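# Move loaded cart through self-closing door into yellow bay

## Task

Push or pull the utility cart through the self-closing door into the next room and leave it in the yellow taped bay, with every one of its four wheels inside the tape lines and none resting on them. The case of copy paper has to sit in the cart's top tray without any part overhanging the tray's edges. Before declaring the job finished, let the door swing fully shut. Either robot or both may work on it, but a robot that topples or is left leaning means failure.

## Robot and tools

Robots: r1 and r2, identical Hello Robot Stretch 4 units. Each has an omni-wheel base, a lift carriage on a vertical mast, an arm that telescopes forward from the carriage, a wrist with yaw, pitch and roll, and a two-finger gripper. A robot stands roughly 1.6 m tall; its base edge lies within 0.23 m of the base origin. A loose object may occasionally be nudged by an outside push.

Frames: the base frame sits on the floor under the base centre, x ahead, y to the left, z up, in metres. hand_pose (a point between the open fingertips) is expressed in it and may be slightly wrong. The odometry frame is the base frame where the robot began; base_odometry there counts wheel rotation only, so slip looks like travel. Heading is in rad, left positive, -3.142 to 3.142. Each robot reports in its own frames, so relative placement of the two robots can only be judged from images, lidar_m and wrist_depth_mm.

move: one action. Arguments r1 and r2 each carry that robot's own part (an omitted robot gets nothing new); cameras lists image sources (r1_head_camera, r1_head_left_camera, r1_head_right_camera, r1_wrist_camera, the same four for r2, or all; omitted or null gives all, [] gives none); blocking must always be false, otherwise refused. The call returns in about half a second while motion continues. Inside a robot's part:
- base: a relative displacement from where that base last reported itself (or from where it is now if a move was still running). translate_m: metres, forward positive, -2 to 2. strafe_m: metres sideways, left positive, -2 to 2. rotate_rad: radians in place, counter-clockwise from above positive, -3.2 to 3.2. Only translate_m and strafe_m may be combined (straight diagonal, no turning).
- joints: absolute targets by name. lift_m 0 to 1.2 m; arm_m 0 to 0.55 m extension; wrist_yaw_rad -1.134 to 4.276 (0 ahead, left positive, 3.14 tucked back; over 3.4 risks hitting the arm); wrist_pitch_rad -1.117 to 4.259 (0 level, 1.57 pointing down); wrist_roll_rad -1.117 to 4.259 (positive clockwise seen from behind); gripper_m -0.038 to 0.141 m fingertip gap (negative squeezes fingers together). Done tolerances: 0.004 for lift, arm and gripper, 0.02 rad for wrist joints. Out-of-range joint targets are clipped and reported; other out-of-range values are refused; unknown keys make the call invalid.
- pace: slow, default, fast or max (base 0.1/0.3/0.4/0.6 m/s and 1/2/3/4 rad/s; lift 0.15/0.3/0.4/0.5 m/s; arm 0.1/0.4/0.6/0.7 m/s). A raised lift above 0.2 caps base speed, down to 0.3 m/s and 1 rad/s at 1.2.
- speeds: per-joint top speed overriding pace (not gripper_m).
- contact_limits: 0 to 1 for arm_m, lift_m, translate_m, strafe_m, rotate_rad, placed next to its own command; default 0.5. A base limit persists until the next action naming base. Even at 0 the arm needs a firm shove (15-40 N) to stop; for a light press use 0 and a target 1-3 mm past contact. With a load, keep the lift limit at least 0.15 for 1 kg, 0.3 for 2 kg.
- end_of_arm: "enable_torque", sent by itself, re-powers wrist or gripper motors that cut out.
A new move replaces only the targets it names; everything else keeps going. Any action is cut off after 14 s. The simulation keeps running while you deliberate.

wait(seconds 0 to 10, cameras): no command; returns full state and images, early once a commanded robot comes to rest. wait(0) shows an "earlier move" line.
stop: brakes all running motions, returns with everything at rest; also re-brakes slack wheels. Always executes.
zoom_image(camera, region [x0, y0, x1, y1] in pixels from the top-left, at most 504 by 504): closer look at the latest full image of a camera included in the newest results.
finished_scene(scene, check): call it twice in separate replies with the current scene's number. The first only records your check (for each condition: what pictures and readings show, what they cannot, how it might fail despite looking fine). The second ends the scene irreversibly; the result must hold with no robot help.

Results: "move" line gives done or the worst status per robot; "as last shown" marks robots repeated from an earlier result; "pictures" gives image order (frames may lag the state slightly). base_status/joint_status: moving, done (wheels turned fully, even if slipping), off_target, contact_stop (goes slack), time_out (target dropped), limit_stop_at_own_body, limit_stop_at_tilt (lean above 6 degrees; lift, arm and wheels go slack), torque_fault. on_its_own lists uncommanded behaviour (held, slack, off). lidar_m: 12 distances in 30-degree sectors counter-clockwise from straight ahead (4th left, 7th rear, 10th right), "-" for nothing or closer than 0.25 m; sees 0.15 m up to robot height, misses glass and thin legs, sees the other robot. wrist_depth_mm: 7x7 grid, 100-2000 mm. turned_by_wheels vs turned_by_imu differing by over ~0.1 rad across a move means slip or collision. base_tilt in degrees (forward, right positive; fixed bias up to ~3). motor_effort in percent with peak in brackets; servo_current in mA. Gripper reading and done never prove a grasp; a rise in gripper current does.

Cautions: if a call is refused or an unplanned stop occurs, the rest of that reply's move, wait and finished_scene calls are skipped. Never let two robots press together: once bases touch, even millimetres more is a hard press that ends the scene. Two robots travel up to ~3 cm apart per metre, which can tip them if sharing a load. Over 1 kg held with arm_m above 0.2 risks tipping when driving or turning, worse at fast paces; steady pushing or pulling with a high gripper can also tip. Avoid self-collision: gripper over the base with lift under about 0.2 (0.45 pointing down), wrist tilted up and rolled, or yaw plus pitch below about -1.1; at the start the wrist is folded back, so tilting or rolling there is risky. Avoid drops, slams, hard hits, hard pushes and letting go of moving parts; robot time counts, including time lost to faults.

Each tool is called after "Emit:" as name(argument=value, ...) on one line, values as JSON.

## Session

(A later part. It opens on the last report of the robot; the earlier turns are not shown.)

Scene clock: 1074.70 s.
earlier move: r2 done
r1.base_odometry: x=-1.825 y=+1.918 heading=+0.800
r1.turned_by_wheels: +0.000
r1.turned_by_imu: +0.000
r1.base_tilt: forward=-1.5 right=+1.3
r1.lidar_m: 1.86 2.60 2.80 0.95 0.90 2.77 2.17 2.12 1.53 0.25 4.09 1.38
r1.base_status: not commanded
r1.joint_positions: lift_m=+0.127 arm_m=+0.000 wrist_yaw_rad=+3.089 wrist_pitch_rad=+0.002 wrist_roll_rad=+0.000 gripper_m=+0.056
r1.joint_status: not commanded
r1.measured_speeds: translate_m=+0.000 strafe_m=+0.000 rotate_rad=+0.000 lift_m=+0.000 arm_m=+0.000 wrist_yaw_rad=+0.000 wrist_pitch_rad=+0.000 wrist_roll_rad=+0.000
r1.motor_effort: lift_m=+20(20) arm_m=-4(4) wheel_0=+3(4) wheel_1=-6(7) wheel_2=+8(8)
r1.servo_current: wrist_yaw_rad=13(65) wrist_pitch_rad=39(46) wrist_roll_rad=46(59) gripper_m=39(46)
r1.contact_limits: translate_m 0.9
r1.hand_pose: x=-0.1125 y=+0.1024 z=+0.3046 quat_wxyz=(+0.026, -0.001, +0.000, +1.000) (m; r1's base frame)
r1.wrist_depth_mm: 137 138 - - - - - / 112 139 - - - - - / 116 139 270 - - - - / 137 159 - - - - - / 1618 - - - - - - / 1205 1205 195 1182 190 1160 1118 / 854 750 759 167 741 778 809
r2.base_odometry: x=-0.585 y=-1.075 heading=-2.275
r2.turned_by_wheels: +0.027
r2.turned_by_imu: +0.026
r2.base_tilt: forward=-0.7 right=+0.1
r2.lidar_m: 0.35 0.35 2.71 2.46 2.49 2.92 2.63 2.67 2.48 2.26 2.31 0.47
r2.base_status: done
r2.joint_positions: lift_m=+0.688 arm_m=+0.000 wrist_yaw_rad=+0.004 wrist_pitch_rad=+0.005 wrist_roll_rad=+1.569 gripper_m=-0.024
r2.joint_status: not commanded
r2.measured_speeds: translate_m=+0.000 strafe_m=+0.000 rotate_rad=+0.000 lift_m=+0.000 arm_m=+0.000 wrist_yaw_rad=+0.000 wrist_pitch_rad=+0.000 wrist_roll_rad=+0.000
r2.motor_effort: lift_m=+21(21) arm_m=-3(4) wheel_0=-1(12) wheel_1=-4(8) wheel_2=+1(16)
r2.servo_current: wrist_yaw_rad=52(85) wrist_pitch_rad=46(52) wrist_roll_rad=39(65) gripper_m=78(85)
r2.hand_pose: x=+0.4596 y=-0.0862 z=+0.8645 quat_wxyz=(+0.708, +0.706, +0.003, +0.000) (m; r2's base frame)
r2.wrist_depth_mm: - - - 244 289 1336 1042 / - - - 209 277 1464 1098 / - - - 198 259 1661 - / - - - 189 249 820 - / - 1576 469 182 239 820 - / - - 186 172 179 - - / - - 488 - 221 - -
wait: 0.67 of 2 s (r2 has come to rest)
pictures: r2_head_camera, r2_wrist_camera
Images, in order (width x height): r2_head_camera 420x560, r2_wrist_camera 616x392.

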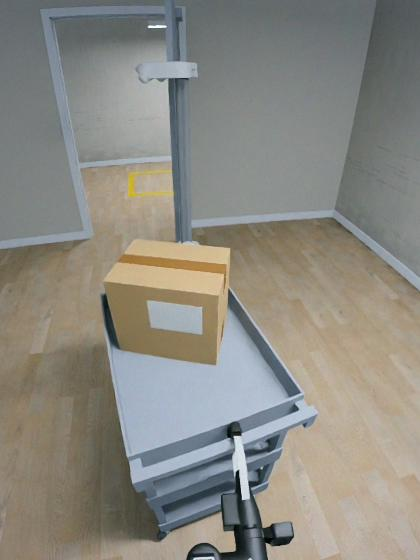

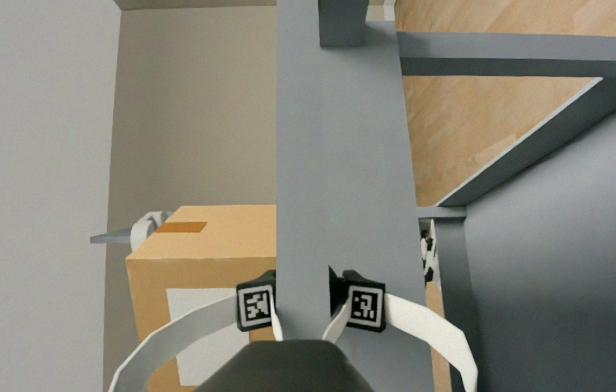

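Emit:
move(blocking=false, cameras=[], r2={"base": {"translate_m": 0.02, "strafe_m": -0.175}, "pace": "slow"})

Emit:
wait(seconds=4, cameras=[])

Emit:
move(blocking=false, cameras=[], r2={"base": {"rotate_rad": 0.133}, "pace": "slow"})

Emit:
wait(seconds=2, cameras=[])

Emit:
move(blocking=false, cameras=[], r2={"base": {"translate_m": 0.03, "strafe_m": -0.16}, "pace": "slow"})

Emit:
wait(seconds=4, cameras=["r2_head_camera", "r2_wrist_camera"])

Scene clock: 1100.63 s.
move: r2 moving
r1.base_odometry: x=-1.825 y=+1.918 heading=+0.800
r1.turned_by_wheels: +0.000
r1.turned_by_imu: +0.000
r1.base_tilt: forward=-1.6 right=+1.3
r1.lidar_m: 1.89 2.60 2.80 0.97 0.89 2.77 2.16 2.12 1.55 0.25 4.12 1.39
r1.base_status: not commanded
r1.joint_positions: lift_m=+0.127 arm_m=+0.000 wrist_yaw_rad=+3.089 wrist_pitch_rad=+0.002 wrist_roll_rad=+0.000 gripper_m=+0.056
r1.joint_status: not commanded
r1.measured_speeds: translate_m=+0.000 strafe_m=+0.000 rotate_rad=+0.000 lift_m=+0.000 arm_m=+0.000 wrist_yaw_rad=+0.000 wrist_pitch_rad=+0.000 wrist_roll_rad=+0.000
r1.motor_effort: lift_m=+20(20) arm_m=-4(4) wheel_0=+3(4) wheel_1=-7(7) wheel_2=+8(8)
r1.servo_current: wrist_yaw_rad=39(52) wrist_pitch_rad=46(52) wrist_roll_rad=33(59) gripper_m=39(39)
r1.contact_limits: translate_m 0.9
r1.hand_pose: x=-0.1125 y=+0.1024 z=+0.3046 quat_wxyz=(+0.026, -0.001, +0.000, +1.000) (m; r1's base frame)
r1.wrist_depth_mm: 136 138 - - - - - / 113 139 - - - - - / 116 139 270 - - - - / 137 159 - - - - - / 1708 - - - - - - / 1205 1205 195 1182 190 1182 1138 / 842 750 759 167 759 768 831
r2.base_odometry: x=-0.596 y=-1.067 heading=-2.275
r2.turned_by_wheels: +0.000
r2.turned_by_imu: +0.000
r2.base_tilt: forward=-0.7 right=+0.1
r2.lidar_m: 0.34 0.33 2.75 2.49 2.50 2.92 2.62 2.66 2.49 2.25 2.28 0.45
r2.base_status: translate_m moving; strafe_m moving
r2.joint_positions: lift_m=+0.688 arm_m=+0.000 wrist_yaw_rad=+0.004 wrist_pitch_rad=+0.005 wrist_roll_rad=+1.569 gripper_m=-0.024
r2.joint_status: not commanded
r2.measured_speeds: translate_m=+0.006 strafe_m=-0.054 rotate_rad=-0.002 lift_m=+0.000 arm_m=+0.000 wrist_yaw_rad=+0.000 wrist_pitch_rad=+0.000 wrist_roll_rad=+0.000
r2.motor_effort: lift_m=+21(21) arm_m=-3(4) wheel_0=+11(14) wheel_1=-9(9) wheel_2=-3(4)
r2.servo_current: wrist_yaw_rad=46(59) wrist_pitch_rad=52(52) wrist_roll_rad=52(59) gripper_m=85(85)
r2.hand_pose: x=+0.4596 y=-0.0862 z=+0.8645 quat_wxyz=(+0.708, +0.706, +0.003, +0.000) (m; r2's base frame)
r2.wrist_depth_mm: - - - 242 293 1336 1042 / - - - 211 278 1464 1118 / - - - 200 263 1618 525 / - - - 189 250 820 - / - 1576 477 182 239 831 - / - - 186 172 179 - - / - - 484 - 222 - -
pictures: none
No camera images: "cameras" was empty.

Scene clock: 1103.10 s.
earlier move: r2 done
r1.base_odometry: x=-1.825 y=+1.918 heading=+0.800
r1.turned_by_wheels: +0.000
r1.turned_by_imu: +0.000
r1.base_tilt: forward=-1.6 right=+1.2
r1.lidar_m: 1.88 2.58 2.81 1.04 0.90 2.76 2.18 2.13 1.54 0.25 4.11 1.38
r1.base_status: not commanded
r1.joint_positions: lift_m=+0.127 arm_m=+0.000 wrist_yaw_rad=+3.089 wrist_pitch_rad=+0.002 wrist_roll_rad=+0.000 gripper_m=+0.056
r1.joint_status: not commanded
r1.measured_speeds: translate_m=+0.000 strafe_m=+0.000 rotate_rad=+0.000 lift_m=+0.000 arm_m=+0.000 wrist_yaw_rad=+0.000 wrist_pitch_rad=+0.000 wrist_roll_rad=+0.000
r1.motor_effort: lift_m=+20(20) arm_m=-4(4) wheel_0=+3(4) wheel_1=-6(7) wheel_2=+7(8)
r1.servo_current: wrist_yaw_rad=46(78) wrist_pitch_rad=39(52) wrist_roll_rad=46(65) gripper_m=39(46)
r1.contact_limits: translate_m 0.9
r1.hand_pose: x=-0.1125 y=+0.1024 z=+0.3046 quat_wxyz=(+0.026, -0.001, +0.000, +1.000) (m; r1's base frame)
r1.wrist_depth_mm: 136 138 - - - - - / 112 139 - - - - - / 116 140 270 - - - - / 137 159 - - - - - / 1661 - - - - - - / 1182 1205 195 1182 191 1182 1138 / 842 741 759 167 750 778 809
r2.base_odometry: x=-0.731 y=-0.977 heading=-2.275
r2.turned_by_wheels: +0.000
r2.turned_by_imu: +0.001
r2.base_tilt: forward=-0.6 right=+0.0
r2.lidar_m: 0.29 0.28 2.93 2.65 2.64 2.88 2.58 2.64 2.30 2.10 2.11 0.47
r2.base_status: done
r2.joint_positions: lift_m=+0.688 arm_m=+0.000 wrist_yaw_rad=+0.004 wrist_pitch_rad=+0.005 wrist_roll_rad=+1.569 gripper_m=-0.024
r2.joint_status: not commanded
r2.measured_speeds: translate_m=+0.000 strafe_m=+0.000 rotate_rad=+0.000 lift_m=+0.000 arm_m=+0.000 wrist_yaw_rad=+0.000 wrist_pitch_rad=+0.000 wrist_roll_rad=+0.000
r2.motor_effort: lift_m=+21(21) arm_m=-3(4) wheel_0=+6(14) wheel_1=-6(9) wheel_2=-4(5)
r2.servo_current: wrist_yaw_rad=46(59) wrist_pitch_rad=46(52) wrist_roll_rad=46(59) gripper_m=78(85)
r2.hand_pose: x=+0.4596 y=-0.0862 z=+0.8644 quat_wxyz=(+0.708, +0.706, +0.003, +0.000) (m; r2's base frame)
r2.wrist_depth_mm: - - - - - 1618 1138 / - - - 293 336 1430 1098 / - - - 232 306 1537 1160 / - - - 208 277 1756 504 / - - - 189 247 768 - / - - 186 170 179 - - / - 433 433 - 213 - -
wait: 2.47 of 4 s (r2 has come to rest)
pictures: none
No camera images: "cameras" was empty.

Scene clock: 1103.60 s.
move: r2 moving
r1.base_odometry: x=-1.825 y=+1.918 heading=+0.800
r1.turned_by_wheels: +0.000
r1.turned_by_imu: +0.000
r1.base_tilt: forward=-1.6 right=+1.2
r1.lidar_m: 1.87 2.60 2.81 1.01 0.88 2.74 2.19 2.12 1.55 0.25 4.10 1.40
r1.base_status: not commanded
r1.joint_positions: lift_m=+0.127 arm_m=+0.000 wrist_yaw_rad=+3.089 wrist_pitch_rad=+0.002 wrist_roll_rad=+0.000 gripper_m=+0.056
r1.joint_status: not commanded
r1.measured_speeds: translate_m=+0.000 strafe_m=+0.000 rotate_rad=+0.000 lift_m=+0.000 arm_m=+0.000 wrist_yaw_rad=+0.000 wrist_pitch_rad=+0.000 wrist_roll_rad=+0.000
r1.motor_effort: lift_m=+20(20) arm_m=-4(4) wheel_0=+4(4) wheel_1=-7(7) wheel_2=+8(8)
r1.servo_current: wrist_yaw_rad=39(59) wrist_pitch_rad=46(52) wrist_roll_rad=65(65) gripper_m=46(46)
r1.contact_limits: translate_m 0.9
r1.hand_pose: x=-0.1125 y=+0.1024 z=+0.3046 quat_wxyz=(+0.026, -0.001, +0.000, +1.000) (m; r1's base frame)
r1.wrist_depth_mm: 136 139 - - - - - / 112 139 - - - - - / 116 140 268 - - - - / 137 159 - - - - - / 1618 - - - - - - / 1160 1205 195 1160 191 1160 1138 / 854 750 759 167 732 768 820
r2.base_odometry: x=-0.731 y=-0.977 heading=-2.169
r2.turned_by_wheels: +0.106
r2.turned_by_imu: +0.102
r2.base_tilt: forward=-0.7 right=+0.1
r2.lidar_m: 0.31 0.31 2.78 2.65 2.68 2.78 2.60 2.70 2.26 2.08 2.16 0.45
r2.base_status: rotate_rad moving
r2.joint_positions: lift_m=+0.688 arm_m=+0.000 wrist_yaw_rad=-0.011 wrist_pitch_rad=+0.005 wrist_roll_rad=+1.569 gripper_m=-0.024
r2.joint_status: not commanded
r2.measured_speeds: translate_m=+0.000 strafe_m=-0.001 rotate_rad=+0.250 lift_m=+0.000 arm_m=+0.000 wrist_yaw_rad=+0.000 wrist_pitch_rad=+0.000 wrist_roll_rad=+0.000
r2.motor_effort: lift_m=+21(21) arm_m=-3(4) wheel_0=-10(13) wheel_1=-5(9) wheel_2=-14(14)
r2.servo_current: wrist_yaw_rad=52(72) wrist_pitch_rad=46(52) wrist_roll_rad=46(52) gripper_m=78(91)
r2.hand_pose: x=+0.4583 y=-0.0905 z=+0.8644 quat_wxyz=(+0.708, +0.706, -0.002, -0.006) (m; r2's base frame)
r2.wrist_depth_mm: - - - 264 - 1661 1160 / - - - 293 319 325 327 / - - - 216 287 1661 1182 / - - - 199 260 1661 - / - - 621 181 245 820 - / - 496 186 169 180 - - / - 449 445 - 213 - -
pictures: none
No camera images: "cameras" was empty.

Scene clock: 1104.30 s.
earlier move: r2 done
r1.base_odometry: x=-1.825 y=+1.918 heading=+0.800
r1.turned_by_wheels: +0.000
r1.turned_by_imu: +0.000
r1.base_tilt: forward=-1.6 right=+1.3
r1.lidar_m: 1.91 2.61 2.80 0.95 0.89 2.79 2.17 2.10 1.54 0.25 4.10 1.37
r1.base_status: not commanded
r1.joint_positions: lift_m=+0.127 arm_m=+0.000 wrist_yaw_rad=+3.089 wrist_pitch_rad=+0.002 wrist_roll_rad=+0.000 gripper_m=+0.056
r1.joint_status: not commanded
r1.measured_speeds: translate_m=+0.000 strafe_m=+0.000 rotate_rad=+0.000 lift_m=+0.000 arm_m=+0.000 wrist_yaw_rad=+0.000 wrist_pitch_rad=+0.000 wrist_roll_rad=+0.000
r1.motor_effort: lift_m=+20(20) arm_m=-4(4) wheel_0=+3(4) wheel_1=-7(7) wheel_2=+8(8)
r1.servo_current: wrist_yaw_rad=52(59) wrist_pitch_rad=33(52) wrist_roll_rad=59(65) gripper_m=39(46)
r1.contact_limits: translate_m 0.9
r1.hand_pose: x=-0.1125 y=+0.1024 z=+0.3046 quat_wxyz=(+0.026, -0.001, +0.000, +1.000) (m; r1's base frame)
r1.wrist_depth_mm: 136 138 - - - - - / 113 139 - - - - - / 116 140 270 - - - - / 137 158 - - - - - / 1661 - - - - - - / 1205 1205 194 1160 190 1160 1138 / 854 750 750 167 732 778 820
r2.base_odometry: x=-0.731 y=-0.977 heading=-2.142
r2.turned_by_wheels: +0.027
r2.turned_by_imu: +0.027
r2.base_tilt: forward=-0.6 right=+0.1
r2.lidar_m: 0.34 0.33 2.79 2.64 2.73 2.76 2.61 2.72 2.22 2.09 2.17 0.47
r2.base_status: done
r2.joint_positions: lift_m=+0.688 arm_m=+0.000 wrist_yaw_rad=+0.005 wrist_pitch_rad=+0.005 wrist_roll_rad=+1.569 gripper_m=-0.024
r2.joint_status: not commanded
r2.measured_speeds: translate_m=+0.000 strafe_m=+0.000 rotate_rad=+0.000 lift_m=+0.000 arm_m=+0.000 wrist_yaw_rad=+0.000 wrist_pitch_rad=+0.000 wrist_roll_rad=+0.000
r2.motor_effort: lift_m=+21(21) arm_m=-3(4) wheel_0=+1(13) wheel_1=-4(9) wheel_2=-1(14)
r2.servo_current: wrist_yaw_rad=46(72) wrist_pitch_rad=46(52) wrist_roll_rad=46(52) gripper_m=78(91)
r2.hand_pose: x=+0.4597 y=-0.0861 z=+0.8644 quat_wxyz=(+0.708, +0.706, +0.003, +0.000) (m; r2's base frame)
r2.wrist_depth_mm: - - - 242 - 1499 1098 / - - - 219 290 315 317 / - - - 205 272 1661 500 / - - - 191 254 1661 - / - - 525 183 240 831 - / - 459 187 172 179 - - / - - 469 - 220 - -
wait: 0.70 of 2 s (r2 has come to rest)
pictures: none
No camera images: "cameras" was empty.

Scene clock: 1104.80 s.
move: r2 moving
r1.base_odometry: x=-1.825 y=+1.918 heading=+0.800
r1.turned_by_wheels: +0.000
r1.turned_by_imu: +0.000
r1.base_tilt: forward=-1.5 right=+1.3
r1.lidar_m: 1.89 2.62 2.79 1.02 0.89 2.78 2.18 2.12 1.54 0.25 4.12 1.38
r1.base_status: not commanded
r1.joint_positions: lift_m=+0.127 arm_m=+0.000 wrist_yaw_rad=+3.089 wrist_pitch_rad=+0.002 wrist_roll_rad=+0.000 gripper_m=+0.056
r1.joint_status: not commanded
r1.measured_speeds: translate_m=+0.000 strafe_m=+0.000 rotate_rad=+0.000 lift_m=+0.000 arm_m=+0.000 wrist_yaw_rad=+0.000 wrist_pitch_rad=+0.000 wrist_roll_rad=+0.000
r1.motor_effort: lift_m=+20(20) arm_m=-4(4) wheel_0=+4(4) wheel_1=-6(7) wheel_2=+8(8)
r1.servo_current: wrist_yaw_rad=65(65) wrist_pitch_rad=39(46) wrist_roll_rad=59(65) gripper_m=46(46)
r1.contact_limits: translate_m 0.9
r1.hand_pose: x=-0.1125 y=+0.1024 z=+0.3046 quat_wxyz=(+0.026, -0.001, +0.000, +1.000) (m; r1's base frame)
r1.wrist_depth_mm: 136 138 - - - - - / 113 139 - - - - - / 116 139 271 - - - - / 137 159 - - - - - / 1661 - - - - - - / 1205 1205 194 1182 190 1182 1118 / 842 750 759 167 732 788 820
r2.base_odometry: x=-0.743 y=-0.972 heading=-2.142
r2.turned_by_wheels: +0.000
r2.turned_by_imu: +0.000
r2.base_tilt: forward=-0.7 right=+0.1
r2.lidar_m: 0.34 0.32 2.78 2.63 2.74 2.77 2.62 2.72 2.18 2.10 2.15 0.45
r2.base_status: translate_m moving; strafe_m moving
r2.joint_positions: lift_m=+0.688 arm_m=+0.000 wrist_yaw_rad=+0.005 wrist_pitch_rad=+0.005 wrist_roll_rad=+1.569 gripper_m=-0.024
r2.joint_status: not commanded
r2.measured_speeds: translate_m=+0.009 strafe_m=-0.050 rotate_rad=+0.001 lift_m=+0.000 arm_m=+0.000 wrist_yaw_rad=+0.000 wrist_pitch_rad=+0.000 wrist_roll_rad=+0.000
r2.motor_effort: lift_m=+21(21) arm_m=-3(3) wheel_0=+9(14) wheel_1=-8(10) wheel_2=-7(7)
r2.servo_current: wrist_yaw_rad=39(59) wrist_pitch_rad=46(46) wrist_roll_rad=39(65) gripper_m=78(85)
r2.hand_pose: x=+0.4597 y=-0.0861 z=+0.8644 quat_wxyz=(+0.708, +0.706, +0.003, +0.000) (m; r2's base frame)
r2.wrist_depth_mm: - - - 241 - 1537 1138 / - - - 221 290 312 314 / - - - 206 272 1661 521 / - - - 192 255 1661 - / - - 535 184 241 831 - / - 462 187 171 180 - - / - - 469 - 219 - -
pictures: none
No camera images: "cameras" was empty.

Scene clock: 1107.17 s.
earlier move: r2 done
r1.base_odometry: x=-1.825 y=+1.918 heading=+0.800
r1.turned_by_wheels: +0.000
r1.turned_by_imu: +0.000
r1.base_tilt: forward=-1.6 right=+1.3
r1.lidar_m: 1.90 2.60 2.80 1.07 0.89 2.76 2.18 2.12 1.55 0.25 4.12 1.38
r1.base_status: not commanded
r1.joint_positions: lift_m=+0.127 arm_m=+0.000 wrist_yaw_rad=+3.089 wrist_pitch_rad=+0.002 wrist_roll_rad=+0.000 gripper_m=+0.056
r1.joint_status: not commanded
r1.measured_speeds: translate_m=+0.000 strafe_m=+0.000 rotate_rad=+0.000 lift_m=+0.000 arm_m=+0.000 wrist_yaw_rad=+0.000 wrist_pitch_rad=+0.000 wrist_roll_rad=+0.000
r1.motor_effort: lift_m=+20(20) arm_m=-4(4) wheel_0=+3(4) wheel_1=-6(7) wheel_2=+8(8)
r1.servo_current: wrist_yaw_rad=65(72) wrist_pitch_rad=39(52) wrist_roll_rad=33(72) gripper_m=39(52)
r1.contact_limits: translate_m 0.9
r1.hand_pose: x=-0.1125 y=+0.1024 z=+0.3046 quat_wxyz=(+0.026, -0.001, +0.000, +1.000) (m; r1's base frame)
r1.wrist_depth_mm: 136 138 - - - - - / 112 139 - - - - - / 116 140 270 - - - - / 137 159 - - - - - / 1661 - - - - - - / 1205 1205 194 1205 190 1182 1138 / 842 750 759 167 741 778 820
r2.base_odometry: x=-0.882 y=-0.916 heading=-2.143
r2.turned_by_wheels: +0.000
r2.turned_by_imu: +0.001
r2.base_tilt: forward=-0.7 right=+0.1
r2.lidar_m: 0.28 0.25 2.97 2.82 2.86 2.78 2.66 2.71 2.03 1.94 2.02 0.45
r2.base_status: done
r2.joint_positions: lift_m=+0.688 arm_m=+0.000 wrist_yaw_rad=+0.005 wrist_pitch_rad=+0.005 wrist_roll_rad=+1.569 gripper_m=-0.024
r2.joint_status: not commanded
r2.measured_speeds: translate_m=+0.000 strafe_m=+0.000 rotate_rad=+0.000 lift_m=+0.000 arm_m=+0.000 wrist_yaw_rad=+0.000 wrist_pitch_rad=+0.000 wrist_roll_rad=+0.000
r2.motor_effort: lift_m=+21(21) arm_m=-2(3) wheel_0=+6(14) wheel_1=-5(10) wheel_2=-3(7)
r2.servo_current: wrist_yaw_rad=52(65) wrist_pitch_rad=46(52) wrist_roll_rad=52(65) gripper_m=72(85)
r2.hand_pose: x=+0.4597 y=-0.0861 z=+0.8644 quat_wxyz=(+0.708, +0.706, +0.003, +0.000) (m; r2's base frame)
r2.wrist_depth_mm: - - - - - 1661 1160 / - - - 293 - 1537 1182 / - - - 236 325 1464 430 / - - - 211 274 1661 508 / - - - 190 248 1537 - / - - 186 169 179 - - / - 424 427 - 211 - -
wait: 2.37 of 4 s (r2 has come to rest)
pictures: r2_head_camera, r2_wrist_camera
Images, in order (width x height): r2_head_camera 420x560, r2_wrist_camera 616x392.

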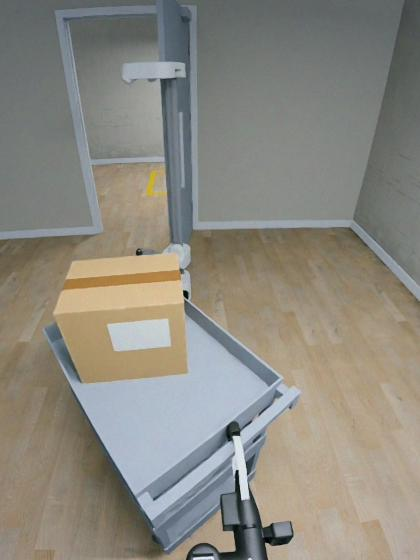

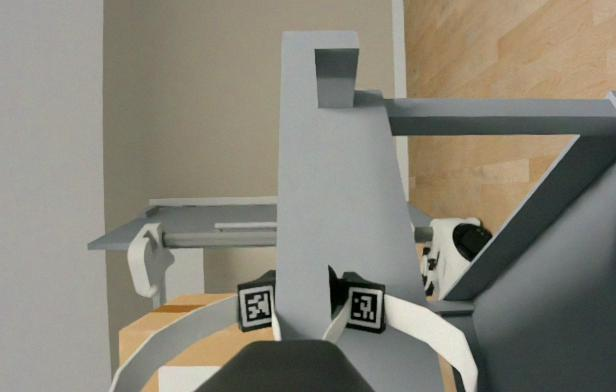

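Emit:
wait(seconds=0, cameras=["r2_head_camera", "r2_wrist_camera", "r2_head_left_camera"])

Scene clock: 1133.43 s.
r1.base_odometry: x=-1.825 y=+1.918 heading=+0.800
r1.turned_by_wheels: +0.000
r1.turned_by_imu: +0.000
r1.base_tilt: forward=-1.6 right=+1.2
r1.lidar_m: 1.88 2.59 2.81 1.07 0.89 2.76 2.18 2.13 1.53 0.25 4.12 1.40
r1.base_status: not commanded
r1.joint_positions: lift_m=+0.127 arm_m=+0.000 wrist_yaw_rad=+3.089 wrist_pitch_rad=+0.002 wrist_roll_rad=+0.000 gripper_m=+0.056
r1.joint_status: not commanded
r1.measured_speeds: translate_m=+0.000 strafe_m=+0.000 rotate_rad=+0.000 lift_m=+0.000 arm_m=+0.000 wrist_yaw_rad=+0.000 wrist_pitch_rad=+0.000 wrist_roll_rad=+0.000
r1.motor_effort: lift_m=+20(20) arm_m=-4(4) wheel_0=+4(4) wheel_1=-6(7) wheel_2=+8(8)
r1.servo_current: wrist_yaw_rad=39(72) wrist_pitch_rad=39(52) wrist_roll_rad=39(72) gripper_m=39(52)
r1.contact_limits: translate_m 0.9
r1.hand_pose: x=-0.1125 y=+0.1024 z=+0.3046 quat_wxyz=(+0.026, -0.001, +0.000, +1.000) (m; r1's base frame)
r1.wrist_depth_mm: 137 138 - - - - - / 112 139 - - - - - / 116 139 271 - - - - / 137 158 - - - - - / 1708 - - - - - - / 1182 1182 195 1182 191 1205 1160 / 854 750 759 166 732 778 798
r2.base_odometry: x=-0.882 y=-0.916 heading=-2.143
r2.turned_by_wheels: +0.000
r2.turned_by_imu: +0.000
r2.base_tilt: forward=-0.7 right=+0.0
r2.lidar_m: 0.28 0.26 2.95 2.81 2.88 2.78 2.65 2.73 2.06 1.93 2.01 0.45
r2.base_status: done
r2.joint_positions: lift_m=+0.688 arm_m=+0.000 wrist_yaw_rad=+0.005 wrist_pitch_rad=+0.005 wrist_roll_rad=+1.569 gripper_m=-0.024
r2.joint_status: not commanded
r2.measured_speeds: translate_m=+0.000 strafe_m=+0.000 rotate_rad=+0.000 lift_m=+0.000 arm_m=+0.000 wrist_yaw_rad=+0.000 wrist_pitch_rad=+0.000 wrist_roll_rad=+0.000
r2.motor_effort: lift_m=+21(21) arm_m=+0(3) wheel_0=+6(14) wheel_1=-5(10) wheel_2=-3(7)
r2.servo_current: wrist_yaw_rad=46(65) wrist_pitch_rad=46(52) wrist_roll_rad=46(65) gripper_m=85(85)
r2.hand_pose: x=+0.4597 y=-0.0861 z=+0.8644 quat_wxyz=(+0.708, +0.706, +0.003, +0.000) (m; r2's base frame)
r2.wrist_depth_mm: - - - - - 1618 1138 / - - - 291 - 1576 1138 / - - - 237 324 1464 430 / - - - 211 276 1708 500 / - - - 190 248 1537 - / - - 186 169 180 - - / - 427 424 - 211 - -
pictures: r2_head_camera, r2_head_left_camera, r2_wrist_camera
Images, in order (width x height): r2_head_camera 420x560, r2_head_left_camera 420x672, r2_wrist_camera 616x392.

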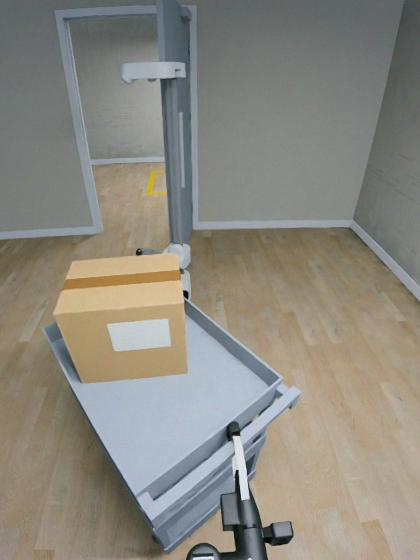

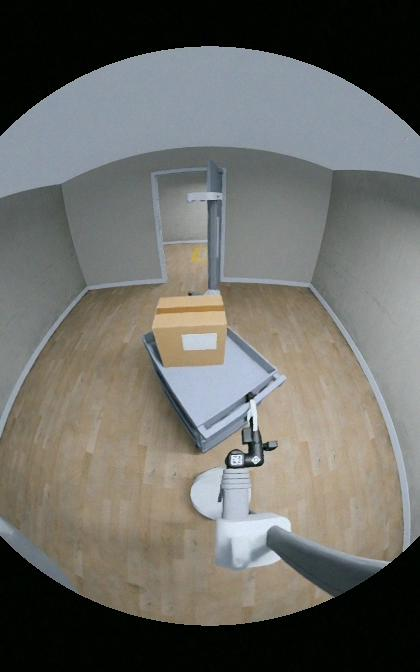

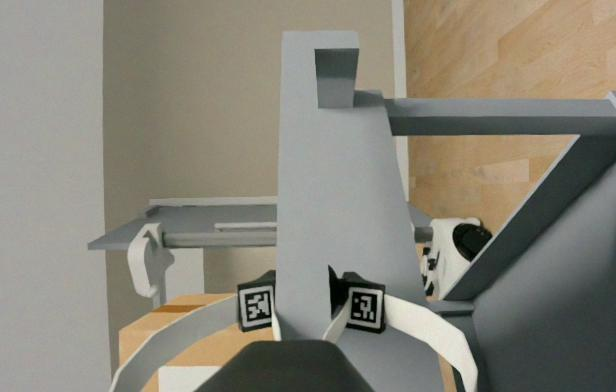

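Emit:
move(r2={"base": {"translate_m": 0.243, "strafe_m": 0.176}, "pace": "slow", "contact_limits": {"translate_m": 0.6}}, blocking=false, cameras=[])

Emit:
wait(seconds=6, cameras=["r2_head_camera", "r2_wrist_camera"])

Scene clock: 1168.40 s.
move: r2 moving
r1.base_odometry: x=-1.825 y=+1.918 heading=+0.800
r1.turned_by_wheels: +0.000
r1.turned_by_imu: +0.000
r1.base_tilt: forward=-1.6 right=+1.3
r1.lidar_m: 1.87 2.59 2.80 1.07 0.88 2.76 2.17 2.12 1.53 0.25 4.13 1.40
r1.base_status: not commanded
r1.joint_positions: lift_m=+0.127 arm_m=+0.000 wrist_yaw_rad=+3.089 wrist_pitch_rad=+0.002 wrist_roll_rad=+0.000 gripper_m=+0.056
r1.joint_status: not commanded
r1.measured_speeds: translate_m=+0.000 strafe_m=+0.000 rotate_rad=+0.000 lift_m=+0.000 arm_m=+0.000 wrist_yaw_rad=+0.000 wrist_pitch_rad=+0.000 wrist_roll_rad=+0.000
r1.motor_effort: lift_m=+20(20) arm_m=-4(4) wheel_0=+4(4) wheel_1=-7(7) wheel_2=+8(8)
r1.servo_current: wrist_yaw_rad=46(65) wrist_pitch_rad=39(46) wrist_roll_rad=39(59) gripper_m=39(46)
r1.contact_limits: translate_m 0.9
r1.hand_pose: x=-0.1125 y=+0.1024 z=+0.3046 quat_wxyz=(+0.026, -0.001, +0.000, +1.000) (m; r1's base frame)
r1.wrist_depth_mm: 136 138 - - - - - / 112 139 - - - - - / 116 140 268 - - - - / 137 159 - - - - - / 1708 - - - - - - / 1182 1182 194 1205 190 1182 1118 / 831 750 750 167 732 768 809
r2.base_odometry: x=-0.881 y=-0.929 heading=-2.143
r2.turned_by_wheels: -0.001
r2.turned_by_imu: +0.000
r2.base_tilt: forward=-0.7 right=+0.1
r2.lidar_m: 0.25 0.26 2.96 2.80 2.90 2.79 2.66 2.75 2.05 1.95 2.02 0.47
r2.base_status: translate_m moving; strafe_m moving
r2.joint_positions: lift_m=+0.688 arm_m=+0.000 wrist_yaw_rad=-0.001 wrist_pitch_rad=+0.005 wrist_roll_rad=+1.569 gripper_m=-0.024
r2.joint_status: not commanded
r2.measured_speeds: translate_m=+0.042 strafe_m=+0.030 rotate_rad=-0.004 lift_m=+0.000 arm_m=+0.000 wrist_yaw_rad=-0.035 wrist_pitch_rad=+0.000 wrist_roll_rad=+0.000
r2.motor_effort: lift_m=+21(21) arm_m=+1(2) wheel_0=-3(8) wheel_1=+7(8) wheel_2=-12(12)
r2.servo_current: wrist_yaw_rad=52(65) wrist_pitch_rad=39(52) wrist_roll_rad=46(65) gripper_m=85(85)
r2.contact_limits: translate_m 0.6
r2.hand_pose: x=+0.4592 y=-0.0878 z=+0.8644 quat_wxyz=(+0.708, +0.706, +0.001, -0.002) (m; r2's base frame)
r2.wrist_depth_mm: - - - - - 1618 1138 / - - - 291 - 1537 1138 / - - - 240 340 357 357 / - - - 211 278 1661 492 / - - - 185 248 1576 - / - - 185 167 178 - - / - 421 421 - 205 - -
pictures: none
No camera images: "cameras" was empty.

Scene clock: 1172.10 s.
earlier move: r2 done
r1.base_odometry: x=-1.825 y=+1.918 heading=+0.800
r1.turned_by_wheels: +0.000
r1.turned_by_imu: +0.000
r1.base_tilt: forward=-1.6 right=+1.3
r1.lidar_m: 1.86 2.60 2.81 0.67 0.67 2.79 2.15 2.13 1.50 0.25 4.10 1.37
r1.base_status: not commanded
r1.joint_positions: lift_m=+0.127 arm_m=+0.000 wrist_yaw_rad=+3.089 wrist_pitch_rad=+0.002 wrist_roll_rad=+0.000 gripper_m=+0.056
r1.joint_status: not commanded
r1.measured_speeds: translate_m=+0.000 strafe_m=+0.000 rotate_rad=+0.000 lift_m=+0.000 arm_m=+0.000 wrist_yaw_rad=+0.000 wrist_pitch_rad=+0.000 wrist_roll_rad=+0.000
r1.motor_effort: lift_m=+20(20) arm_m=-4(4) wheel_0=+4(4) wheel_1=-6(7) wheel_2=+8(8)
r1.servo_current: wrist_yaw_rad=52(65) wrist_pitch_rad=46(52) wrist_roll_rad=46(59) gripper_m=39(46)
r1.contact_limits: translate_m 0.9
r1.hand_pose: x=-0.1125 y=+0.1024 z=+0.3046 quat_wxyz=(+0.026, -0.001, +0.000, +1.000) (m; r1's base frame)
r1.wrist_depth_mm: 137 139 - - - - - / 112 139 - - - - - / 116 139 271 - - - - / 137 159 - - - - - / 1661 - - - - - - / 1182 1205 194 1182 190 1160 1118 / 831 759 759 166 741 768 809
r2.base_odometry: x=-0.866 y=-1.215 heading=-2.143
r2.turned_by_wheels: +0.000
r2.turned_by_imu: +0.000
r2.base_tilt: forward=-0.7 right=+0.0
r2.lidar_m: 0.25 0.25 2.79 2.65 2.70 3.05 2.89 2.96 2.23 2.10 2.16 0.46
r2.base_status: done
r2.joint_positions: lift_m=+0.688 arm_m=+0.000 wrist_yaw_rad=-0.006 wrist_pitch_rad=+0.005 wrist_roll_rad=+1.569 gripper_m=-0.024
r2.joint_status: not commanded
r2.measured_speeds: translate_m=+0.000 strafe_m=+0.000 rotate_rad=+0.000 lift_m=+0.000 arm_m=+0.000 wrist_yaw_rad=+0.000 wrist_pitch_rad=+0.000 wrist_roll_rad=+0.000
r2.motor_effort: lift_m=+21(21) arm_m=+3(3) wheel_0=-6(13) wheel_1=+5(9) wheel_2=-6(16)
r2.servo_current: wrist_yaw_rad=59(65) wrist_pitch_rad=46(52) wrist_roll_rad=46(65) gripper_m=85(85)
r2.contact_limits: translate_m 0.6
r2.hand_pose: x=+0.4587 y=-0.0892 z=+0.8644 quat_wxyz=(+0.708, +0.706, +0.000, -0.004) (m; r2's base frame)
r2.wrist_depth_mm: - - - - - 1618 1138 / - - - 293 - 1661 1160 / - - - 245 342 353 357 / - - - 208 281 1499 488 / - - - 190 250 1336 - / - - 186 167 179 707 - / - 418 418 - 208 - -
wait: 3.70 of 6 s (r2 has come to rest)
pictures: r2_head_camera, r2_wrist_camera
Images, in order (width x height): r2_head_camera 420x560, r2_wrist_camera 616x392.

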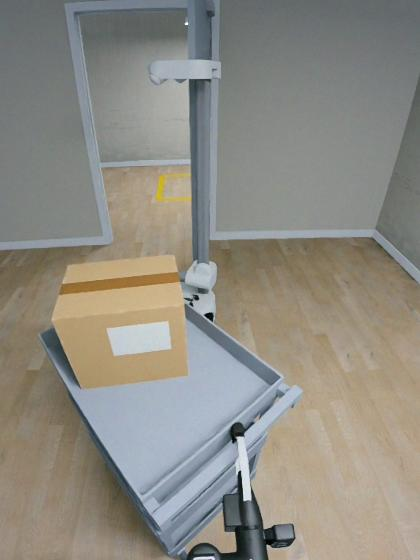

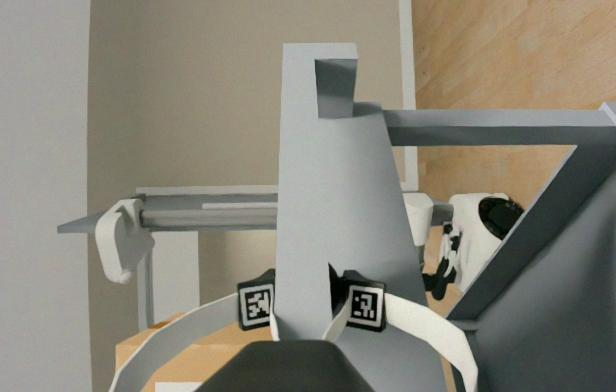

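Emit:
move(r2={"base": {"translate_m": 0.268, "strafe_m": 0.225}, "pace": "slow", "contact_limits": {"translate_m": 0.6}}, blocking=false, cameras=[])

Emit:
wait(seconds=7, cameras=["r2_head_camera", "r2_wrist_camera", "r2_head_left_camera"])

Scene clock: 1183.17 s.
move: r2 moving
r1.base_odometry: x=-1.825 y=+1.918 heading=+0.800
r1.turned_by_wheels: +0.000
r1.turned_by_imu: +0.000
r1.base_tilt: forward=-1.6 right=+1.2
r1.lidar_m: 1.90 2.60 2.82 0.66 0.67 2.76 2.16 2.13 1.55 0.25 4.11 1.40
r1.base_status: not commanded
r1.joint_positions: lift_m=+0.127 arm_m=+0.000 wrist_yaw_rad=+3.089 wrist_pitch_rad=+0.002 wrist_roll_rad=+0.000 gripper_m=+0.056
r1.joint_status: not commanded
r1.measured_speeds: translate_m=+0.000 strafe_m=+0.000 rotate_rad=+0.000 lift_m=+0.000 arm_m=+0.000 wrist_yaw_rad=+0.000 wrist_pitch_rad=+0.000 wrist_roll_rad=+0.000
r1.motor_effort: lift_m=+20(20) arm_m=-4(4) wheel_0=+4(4) wheel_1=-6(7) wheel_2=+8(8)
r1.servo_current: wrist_yaw_rad=39(59) wrist_pitch_rad=46(46) wrist_roll_rad=46(65) gripper_m=46(46)
r1.contact_limits: translate_m 0.9
r1.hand_pose: x=-0.1125 y=+0.1024 z=+0.3046 quat_wxyz=(+0.026, -0.001, +0.000, +1.000) (m; r1's base frame)
r1.wrist_depth_mm: 136 138 - - - - - / 112 139 - - - - - / 116 139 270 - - - - / 137 159 - - - - - / 1708 - - - - - - / 1205 1160 195 1205 190 1160 1118 / 854 741 750 167 741 778 809
r2.base_odometry: x=-0.864 y=-1.228 heading=-2.144
r2.turned_by_wheels: -0.001
r2.turned_by_imu: +0.000
r2.base_tilt: forward=-0.7 right=+0.1
r2.lidar_m: 0.25 0.27 2.77 2.62 2.72 3.06 2.93 3.00 2.24 2.09 2.17 0.47
r2.base_status: translate_m moving; strafe_m moving
r2.joint_positions: lift_m=+0.688 arm_m=+0.000 wrist_yaw_rad=-0.006 wrist_pitch_rad=+0.005 wrist_roll_rad=+1.569 gripper_m=-0.024
r2.joint_status: not commanded
r2.measured_speeds: translate_m=+0.040 strafe_m=+0.033 rotate_rad=+0.002 lift_m=+0.000 arm_m=+0.000 wrist_yaw_rad=+0.000 wrist_pitch_rad=+0.000 wrist_roll_rad=+0.000
r2.motor_effort: lift_m=+21(21) arm_m=+4(4) wheel_0=-8(9) wheel_1=+8(8) wheel_2=-12(13)
r2.servo_current: wrist_yaw_rad=46(59) wrist_pitch_rad=46(46) wrist_roll_rad=39(52) gripper_m=72(85)
r2.contact_limits: translate_m 0.6
r2.hand_pose: x=+0.4588 y=-0.0892 z=+0.8644 quat_wxyz=(+0.708, +0.706, +0.000, -0.004) (m; r2's base frame)
r2.wrist_depth_mm: - - - - - 1618 1160 / - - - 297 - 1661 1160 / - - - 247 343 355 355 / - - - 208 281 1499 504 / - - - 185 250 1366 - / - - 186 163 180 699 - / - 418 415 - 207 - -
pictures: none
No camera images: "cameras" was empty.

Scene clock: 1187.40 s.
earlier move: r2 done
r1.base_odometry: x=-1.825 y=+1.918 heading=+0.800
r1.turned_by_wheels: +0.000
r1.turned_by_imu: +0.000
r1.base_tilt: forward=-1.6 right=+1.3
r1.lidar_m: 1.88 2.61 0.58 0.59 0.70 2.77 2.17 2.12 1.54 0.25 4.10 1.37
r1.base_status: not commanded
r1.joint_positions: lift_m=+0.127 arm_m=+0.000 wrist_yaw_rad=+3.089 wrist_pitch_rad=+0.002 wrist_roll_rad=+0.000 gripper_m=+0.056
r1.joint_status: not commanded
r1.measured_speeds: translate_m=+0.000 strafe_m=+0.000 rotate_rad=+0.000 lift_m=+0.000 arm_m=+0.000 wrist_yaw_rad=+0.000 wrist_pitch_rad=+0.000 wrist_roll_rad=+0.000
r1.motor_effort: lift_m=+20(20) arm_m=-4(4) wheel_0=+4(4) wheel_1=-6(7) wheel_2=+7(8)
r1.servo_current: wrist_yaw_rad=46(65) wrist_pitch_rad=46(59) wrist_roll_rad=59(72) gripper_m=39(46)
r1.contact_limits: translate_m 0.9
r1.hand_pose: x=-0.1125 y=+0.1024 z=+0.3046 quat_wxyz=(+0.026, -0.001, +0.000, +1.000) (m; r1's base frame)
r1.wrist_depth_mm: 136 138 - - - - - / 112 139 - - - - - / 116 140 270 - - - - / 137 159 - - - - - / 1756 - - - - - - / 1160 1182 194 1205 190 1205 1138 / 842 750 759 167 732 788 820
r2.base_odometry: x=-0.822 y=-1.562 heading=-2.144
r2.turned_by_wheels: +0.000
r2.turned_by_imu: +0.000
r2.base_tilt: forward=-0.7 right=+0.0
r2.lidar_m: 0.25 0.25 2.55 2.43 2.50 3.33 3.23 3.26 2.45 2.32 2.39 0.50
r2.base_status: done
r2.joint_positions: lift_m=+0.688 arm_m=+0.000 wrist_yaw_rad=-0.003 wrist_pitch_rad=+0.005 wrist_roll_rad=+1.569 gripper_m=-0.024
r2.joint_status: not commanded
r2.measured_speeds: translate_m=+0.000 strafe_m=+0.000 rotate_rad=+0.000 lift_m=+0.000 arm_m=+0.000 wrist_yaw_rad=+0.000 wrist_pitch_rad=+0.000 wrist_roll_rad=+0.000
r2.motor_effort: lift_m=+21(21) arm_m=+4(4) wheel_0=-4(10) wheel_1=+4(9) wheel_2=-8(13)
r2.servo_current: wrist_yaw_rad=39(65) wrist_pitch_rad=39(52) wrist_roll_rad=46(72) gripper_m=78(91)
r2.contact_limits: translate_m 0.6
r2.hand_pose: x=+0.4590 y=-0.0884 z=+0.8644 quat_wxyz=(+0.708, +0.706, +0.001, -0.003) (m; r2's base frame)
r2.wrist_depth_mm: - - - - - 1618 1138 / - - - - - 1661 1160 / - - - 334 366 375 375 / - - - 227 312 1160 1025 / - - - 192 258 1499 504 / - - 186 161 180 1537 - / - - 452 - 198 - -
wait: 4.23 of 7 s (r2 has come to rest)
pictures: r2_head_camera, r2_head_left_camera, r2_wrist_camera
Images, in order (width x height): r2_head_camera 420x560, r2_head_left_camera 420x672, r2_wrist_camera 616x392.

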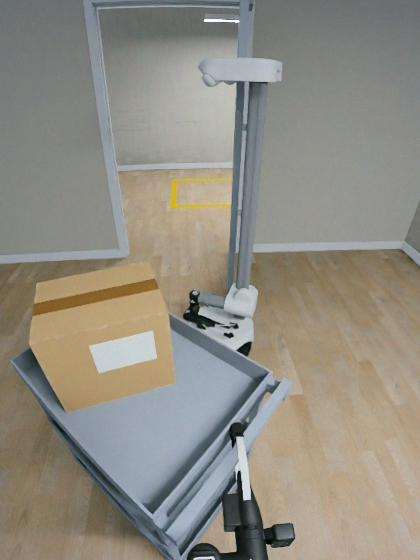

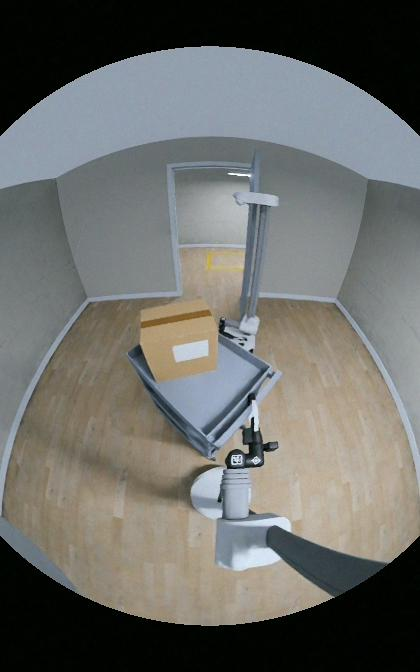

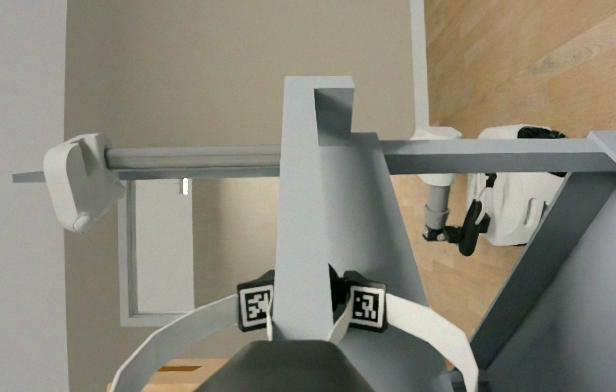

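Emit:
move(r2={"base": {"translate_m": 0.205, "strafe_m": 0.283}, "pace": "slow", "contact_limits": {"translate_m": 0.6}}, blocking=false, cameras=[])

Emit:
wait(seconds=7, cameras=["r2_head_camera", "r2_wrist_camera", "r2_head_left_camera"])

Scene clock: 1220.20 s.
move: r2 moving
r1.base_odometry: x=-1.825 y=+1.918 heading=+0.800
r1.turned_by_wheels: +0.000
r1.turned_by_imu: +0.000
r1.base_tilt: forward=-1.6 right=+1.3
r1.lidar_m: 1.90 2.59 0.59 0.60 0.73 2.75 2.18 2.13 1.53 0.26 4.10 1.38
r1.base_status: not commanded
r1.joint_positions: lift_m=+0.127 arm_m=+0.000 wrist_yaw_rad=+3.089 wrist_pitch_rad=+0.002 wrist_roll_rad=+0.000 gripper_m=+0.056
r1.joint_status: not commanded
r1.measured_speeds: translate_m=+0.000 strafe_m=+0.000 rotate_rad=+0.000 lift_m=+0.000 arm_m=+0.000 wrist_yaw_rad=+0.000 wrist_pitch_rad=+0.000 wrist_roll_rad=+0.000
r1.motor_effort: lift_m=+20(20) arm_m=-4(4) wheel_0=+4(4) wheel_1=-7(7) wheel_2=+8(8)
r1.servo_current: wrist_yaw_rad=46(65) wrist_pitch_rad=39(46) wrist_roll_rad=65(65) gripper_m=46(46)
r1.contact_limits: translate_m 0.9
r1.hand_pose: x=-0.1125 y=+0.1024 z=+0.3046 quat_wxyz=(+0.026, -0.001, +0.000, +1.000) (m; r1's base frame)
r1.wrist_depth_mm: 137 139 - - - - - / 112 139 - - - - - / 116 139 268 - - - - / 137 159 - - - - - / 1708 - - - - - - / 1205 1205 195 1182 191 1182 1138 / 854 759 741 166 741 759 831
r2.base_odometry: x=-0.817 y=-1.574 heading=-2.145
r2.turned_by_wheels: -0.001
r2.turned_by_imu: +0.000
r2.base_tilt: forward=-0.7 right=+0.1
r2.lidar_m: 0.26 0.25 2.54 2.41 2.51 3.34 3.19 3.25 2.46 2.32 2.40 0.50
r2.base_status: translate_m moving; strafe_m moving
r2.joint_positions: lift_m=+0.688 arm_m=+0.000 wrist_yaw_rad=-0.003 wrist_pitch_rad=+0.005 wrist_roll_rad=+1.569 gripper_m=-0.024
r2.joint_status: not commanded
r2.measured_speeds: translate_m=+0.028 strafe_m=+0.040 rotate_rad=+0.000 lift_m=+0.000 arm_m=+0.000 wrist_yaw_rad=+0.000 wrist_pitch_rad=+0.000 wrist_roll_rad=+0.000
r2.motor_effort: lift_m=+21(21) arm_m=+3(4) wheel_0=-11(11) wheel_1=+8(8) wheel_2=-10(12)
r2.servo_current: wrist_yaw_rad=52(59) wrist_pitch_rad=52(52) wrist_roll_rad=39(59) gripper_m=78(85)
r2.contact_limits: translate_m 0.6
r2.hand_pose: x=+0.4590 y=-0.0884 z=+0.8644 quat_wxyz=(+0.708, +0.706, +0.001, -0.003) (m; r2's base frame)
r2.wrist_depth_mm: - - - - - 1618 1138 / - - - - - 1618 1160 / - - - 334 362 1118 377 / - - - 219 312 1138 1042 / - - - 191 257 1499 500 / - - 186 158 180 1537 - / - - 477 - 198 - -
pictures: none
No camera images: "cameras" was empty.

Scene clock: 1224.47 s.
earlier move: r2 done
r1.base_odometry: x=-1.825 y=+1.918 heading=+0.800
r1.turned_by_wheels: +0.000
r1.turned_by_imu: +0.000
r1.base_tilt: forward=-1.6 right=+1.2
r1.lidar_m: 1.88 0.73 0.60 0.62 4.60 2.77 2.18 2.11 1.52 0.25 4.10 1.37
r1.base_status: not commanded
r1.joint_positions: lift_m=+0.127 arm_m=+0.000 wrist_yaw_rad=+3.089 wrist_pitch_rad=+0.002 wrist_roll_rad=+0.000 gripper_m=+0.056
r1.joint_status: not commanded
r1.measured_speeds: translate_m=+0.000 strafe_m=+0.000 rotate_rad=+0.000 lift_m=+0.000 arm_m=+0.000 wrist_yaw_rad=+0.000 wrist_pitch_rad=+0.000 wrist_roll_rad=+0.000
r1.motor_effort: lift_m=+20(20) arm_m=-4(4) wheel_0=+4(4) wheel_1=-6(7) wheel_2=+7(8)
r1.servo_current: wrist_yaw_rad=39(72) wrist_pitch_rad=39(52) wrist_roll_rad=39(65) gripper_m=39(52)
r1.contact_limits: translate_m 0.9
r1.hand_pose: x=-0.1125 y=+0.1024 z=+0.3046 quat_wxyz=(+0.026, -0.001, +0.000, +1.000) (m; r1's base frame)
r1.wrist_depth_mm: 137 139 - - - - - / 113 139 - - - - - / 116 139 270 - - - - / 137 159 - - - - - / 1661 - - - - - - / 1205 1205 195 1182 191 1160 1160 / 842 750 759 167 741 778 809
r2.base_odometry: x=-0.695 y=-1.887 heading=-2.144
r2.turned_by_wheels: +0.000
r2.turned_by_imu: +0.001
r2.base_tilt: forward=-0.6 right=+0.1
r2.lidar_m: 0.25 0.25 2.27 2.15 2.23 2.91 3.40 3.46 2.70 2.58 2.66 0.51
r2.base_status: done
r2.joint_positions: lift_m=+0.688 arm_m=+0.000 wrist_yaw_rad=-0.003 wrist_pitch_rad=+0.005 wrist_roll_rad=+1.569 gripper_m=-0.024
r2.joint_status: not commanded
r2.measured_speeds: translate_m=+0.000 strafe_m=+0.000 rotate_rad=+0.000 lift_m=+0.000 arm_m=+0.000 wrist_yaw_rad=+0.000 wrist_pitch_rad=+0.000 wrist_roll_rad=+0.000
r2.motor_effort: lift_m=+21(21) arm_m=+4(4) wheel_0=-4(14) wheel_1=+5(9) wheel_2=-6(12)
r2.servo_current: wrist_yaw_rad=46(59) wrist_pitch_rad=39(52) wrist_roll_rad=46(59) gripper_m=72(91)
r2.contact_limits: translate_m 0.6
r2.hand_pose: x=+0.4590 y=-0.0883 z=+0.8644 quat_wxyz=(+0.708, +0.706, +0.001, -0.003) (m; r2's base frame)
r2.wrist_depth_mm: - - - - - 1060 904 / - 1255 1281 1060 1078 1098 866 / - - - 334 368 946 866 / - - - 229 329 1618 1182 / - - - 192 259 1708 496 / - - 185 158 179 1576 - / - - 504 - 198 627 -
wait: 4.27 of 7 s (r2 has come to rest)
pictures: r2_head_camera, r2_head_left_camera, r2_wrist_camera
Images, in order (width x height): r2_head_camera 420x560, r2_head_left_camera 420x672, r2_wrist_camera 616x392.

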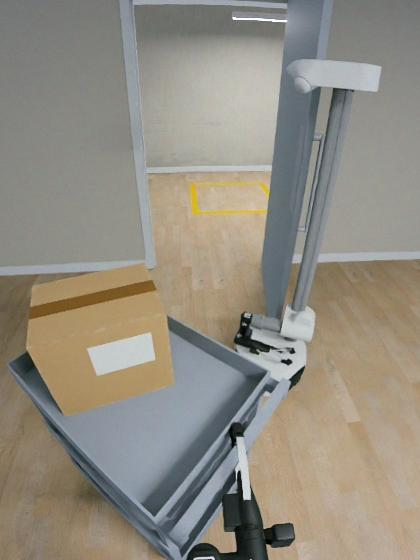

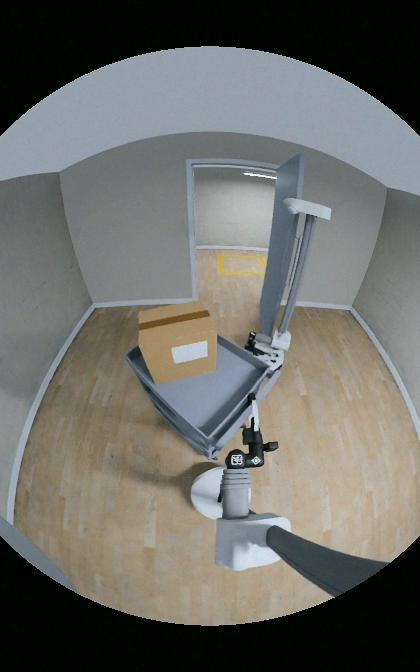

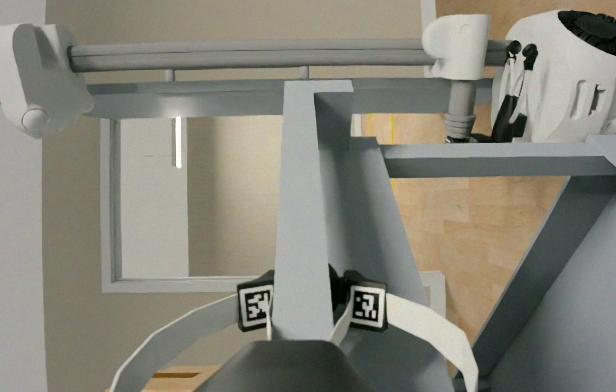

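Emit:
move(r2={"base": {"translate_m": -0.15, "strafe_m": 0.165}, "pace": "slow", "contact_limits": {"translate_m": 0.6}}, blocking=false, cameras=[])

Emit:
wait(seconds=5, cameras=["r2_head_camera", "r2_wrist_camera"])

Scene clock: 1254.67 s.
move: r2 moving
r1.base_odometry: x=-1.825 y=+1.918 heading=+0.800
r1.turned_by_wheels: +0.000
r1.turned_by_imu: +0.000
r1.base_tilt: forward=-1.6 right=+1.3
r1.lidar_m: 1.88 0.70 0.62 0.62 4.60 2.77 2.19 2.13 1.54 0.25 4.11 1.37
r1.base_status: not commanded
r1.joint_positions: lift_m=+0.127 arm_m=+0.000 wrist_yaw_rad=+3.089 wrist_pitch_rad=+0.002 wrist_roll_rad=+0.000 gripper_m=+0.056
r1.joint_status: not commanded
r1.measured_speeds: translate_m=+0.000 strafe_m=+0.000 rotate_rad=+0.000 lift_m=+0.000 arm_m=+0.000 wrist_yaw_rad=+0.000 wrist_pitch_rad=+0.000 wrist_roll_rad=+0.000
r1.motor_effort: lift_m=+20(20) arm_m=-4(4) wheel_0=+4(4) wheel_1=-6(7) wheel_2=+8(8)
r1.servo_current: wrist_yaw_rad=65(65) wrist_pitch_rad=46(46) wrist_roll_rad=39(78) gripper_m=39(46)
r1.contact_limits: translate_m 0.9
r1.hand_pose: x=-0.1125 y=+0.1024 z=+0.3046 quat_wxyz=(+0.026, -0.001, +0.000, +1.000) (m; r1's base frame)
r1.wrist_depth_mm: 136 138 - - - - - / 113 139 - - - - - / 116 139 270 - - - - / 137 159 - - - - - / 1661 - - - - - - / 1182 1229 195 1229 191 1182 1160 / 831 759 759 167 741 778 798
r2.base_odometry: x=-0.683 y=-1.886 heading=-2.144
r2.turned_by_wheels: +0.000
r2.turned_by_imu: +0.001
r2.base_tilt: forward=-0.6 right=+0.1
r2.lidar_m: 0.25 0.26 2.25 2.12 2.21 2.89 3.42 3.46 2.75 2.62 2.69 0.50
r2.base_status: translate_m moving; strafe_m moving
r2.joint_positions: lift_m=+0.688 arm_m=+0.000 wrist_yaw_rad=-0.003 wrist_pitch_rad=+0.005 wrist_roll_rad=+1.569 gripper_m=-0.024
r2.joint_status: not commanded
r2.measured_speeds: translate_m=-0.035 strafe_m=+0.037 rotate_rad=-0.001 lift_m=+0.000 arm_m=+0.000 wrist_yaw_rad=+0.000 wrist_pitch_rad=+0.000 wrist_roll_rad=+0.000
r2.motor_effort: lift_m=+21(21) arm_m=+4(4) wheel_0=-10(10) wheel_1=+5(8) wheel_2=+8(10)
r2.servo_current: wrist_yaw_rad=52(59) wrist_pitch_rad=46(52) wrist_roll_rad=46(65) gripper_m=78(85)
r2.contact_limits: translate_m 0.6
r2.hand_pose: x=+0.4590 y=-0.0883 z=+0.8644 quat_wxyz=(+0.708, +0.706, +0.001, -0.003) (m; r2's base frame)
r2.wrist_depth_mm: - - - - - 1060 904 / - 1255 1336 1078 1078 1078 866 / - - - 336 366 375 375 / - - - 218 312 1576 1255 / - - - 191 256 1661 500 / - - 185 158 178 1576 - / - - 469 - 198 - -
pictures: none
No camera images: "cameras" was empty.

Scene clock: 1257.67 s.
earlier move: r2 done
r1.base_odometry: x=-1.825 y=+1.918 heading=+0.800
r1.turned_by_wheels: +0.000
r1.turned_by_imu: +0.000
r1.base_tilt: forward=-1.6 right=+1.3
r1.lidar_m: 1.86 2.60 0.70 0.78 4.59 2.75 2.16 2.12 1.55 0.25 4.12 1.39
r1.base_status: not commanded
r1.joint_positions: lift_m=+0.127 arm_m=+0.000 wrist_yaw_rad=+3.089 wrist_pitch_rad=+0.002 wrist_roll_rad=+0.000 gripper_m=+0.056
r1.joint_status: not commanded
r1.measured_speeds: translate_m=+0.000 strafe_m=+0.000 rotate_rad=+0.000 lift_m=+0.000 arm_m=+0.000 wrist_yaw_rad=+0.000 wrist_pitch_rad=+0.000 wrist_roll_rad=+0.000
r1.motor_effort: lift_m=+20(20) arm_m=-4(4) wheel_0=+3(4) wheel_1=-6(7) wheel_2=+8(8)
r1.servo_current: wrist_yaw_rad=78(78) wrist_pitch_rad=39(52) wrist_roll_rad=72(78) gripper_m=39(52)
r1.contact_limits: translate_m 0.9
r1.hand_pose: x=-0.1125 y=+0.1024 z=+0.3046 quat_wxyz=(+0.026, -0.001, +0.000, +1.000) (m; r1's base frame)
r1.wrist_depth_mm: 136 138 - - - - - / 112 139 - - - - - / 116 139 270 - - - - / 137 158 - - - - - / 1708 - - - - - - / 1205 1182 195 1205 190 1160 1138 / 842 759 759 167 732 768 820
r2.base_odometry: x=-0.476 y=-1.851 heading=-2.143
r2.turned_by_wheels: +0.000
r2.turned_by_imu: +0.001
r2.base_tilt: forward=-0.6 right=+0.0
r2.lidar_m: 0.31 0.29 2.09 1.98 2.04 2.73 3.26 3.31 2.90 2.76 2.85 0.48
r2.base_status: done
r2.joint_positions: lift_m=+0.688 arm_m=+0.000 wrist_yaw_rad=+0.001 wrist_pitch_rad=+0.005 wrist_roll_rad=+1.569 gripper_m=-0.024
r2.joint_status: not commanded
r2.measured_speeds: translate_m=+0.000 strafe_m=+0.000 rotate_rad=+0.000 lift_m=+0.000 arm_m=+0.000 wrist_yaw_rad=+0.000 wrist_pitch_rad=+0.000 wrist_roll_rad=+0.000
r2.motor_effort: lift_m=+21(21) arm_m=+3(4) wheel_0=-3(14) wheel_1=+5(8) wheel_2=+9(10)
r2.servo_current: wrist_yaw_rad=52(59) wrist_pitch_rad=39(52) wrist_roll_rad=46(65) gripper_m=85(91)
r2.contact_limits: translate_m 0.6
r2.hand_pose: x=+0.4593 y=-0.0873 z=+0.8644 quat_wxyz=(+0.708, +0.706, +0.002, -0.002) (m; r2's base frame)
r2.wrist_depth_mm: - 1205 1366 273 1205 1060 960 / - - - 246 322 330 976 / - - - 223 296 1661 1205 / - - - 204 266 1756 525 / - - - 187 244 768 - / - - 187 170 179 - - / - 442 442 - 214 - -
wait: 3.00 of 5 s (r2 has come to rest)
pictures: r2_head_camera, r2_wrist_camera
Images, in order (width x height): r2_head_camera 420x560, r2_wrist_camera 616x392.

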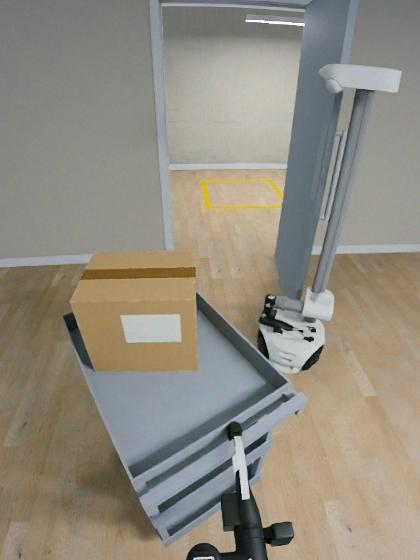

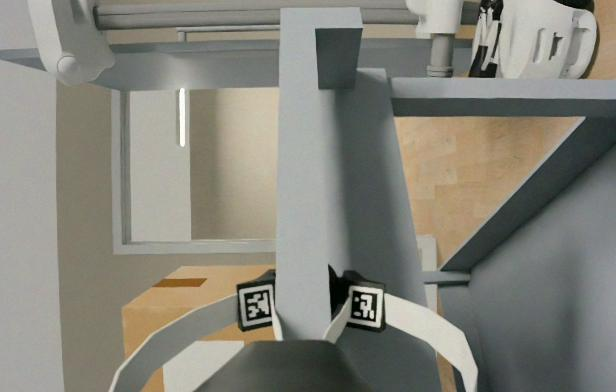

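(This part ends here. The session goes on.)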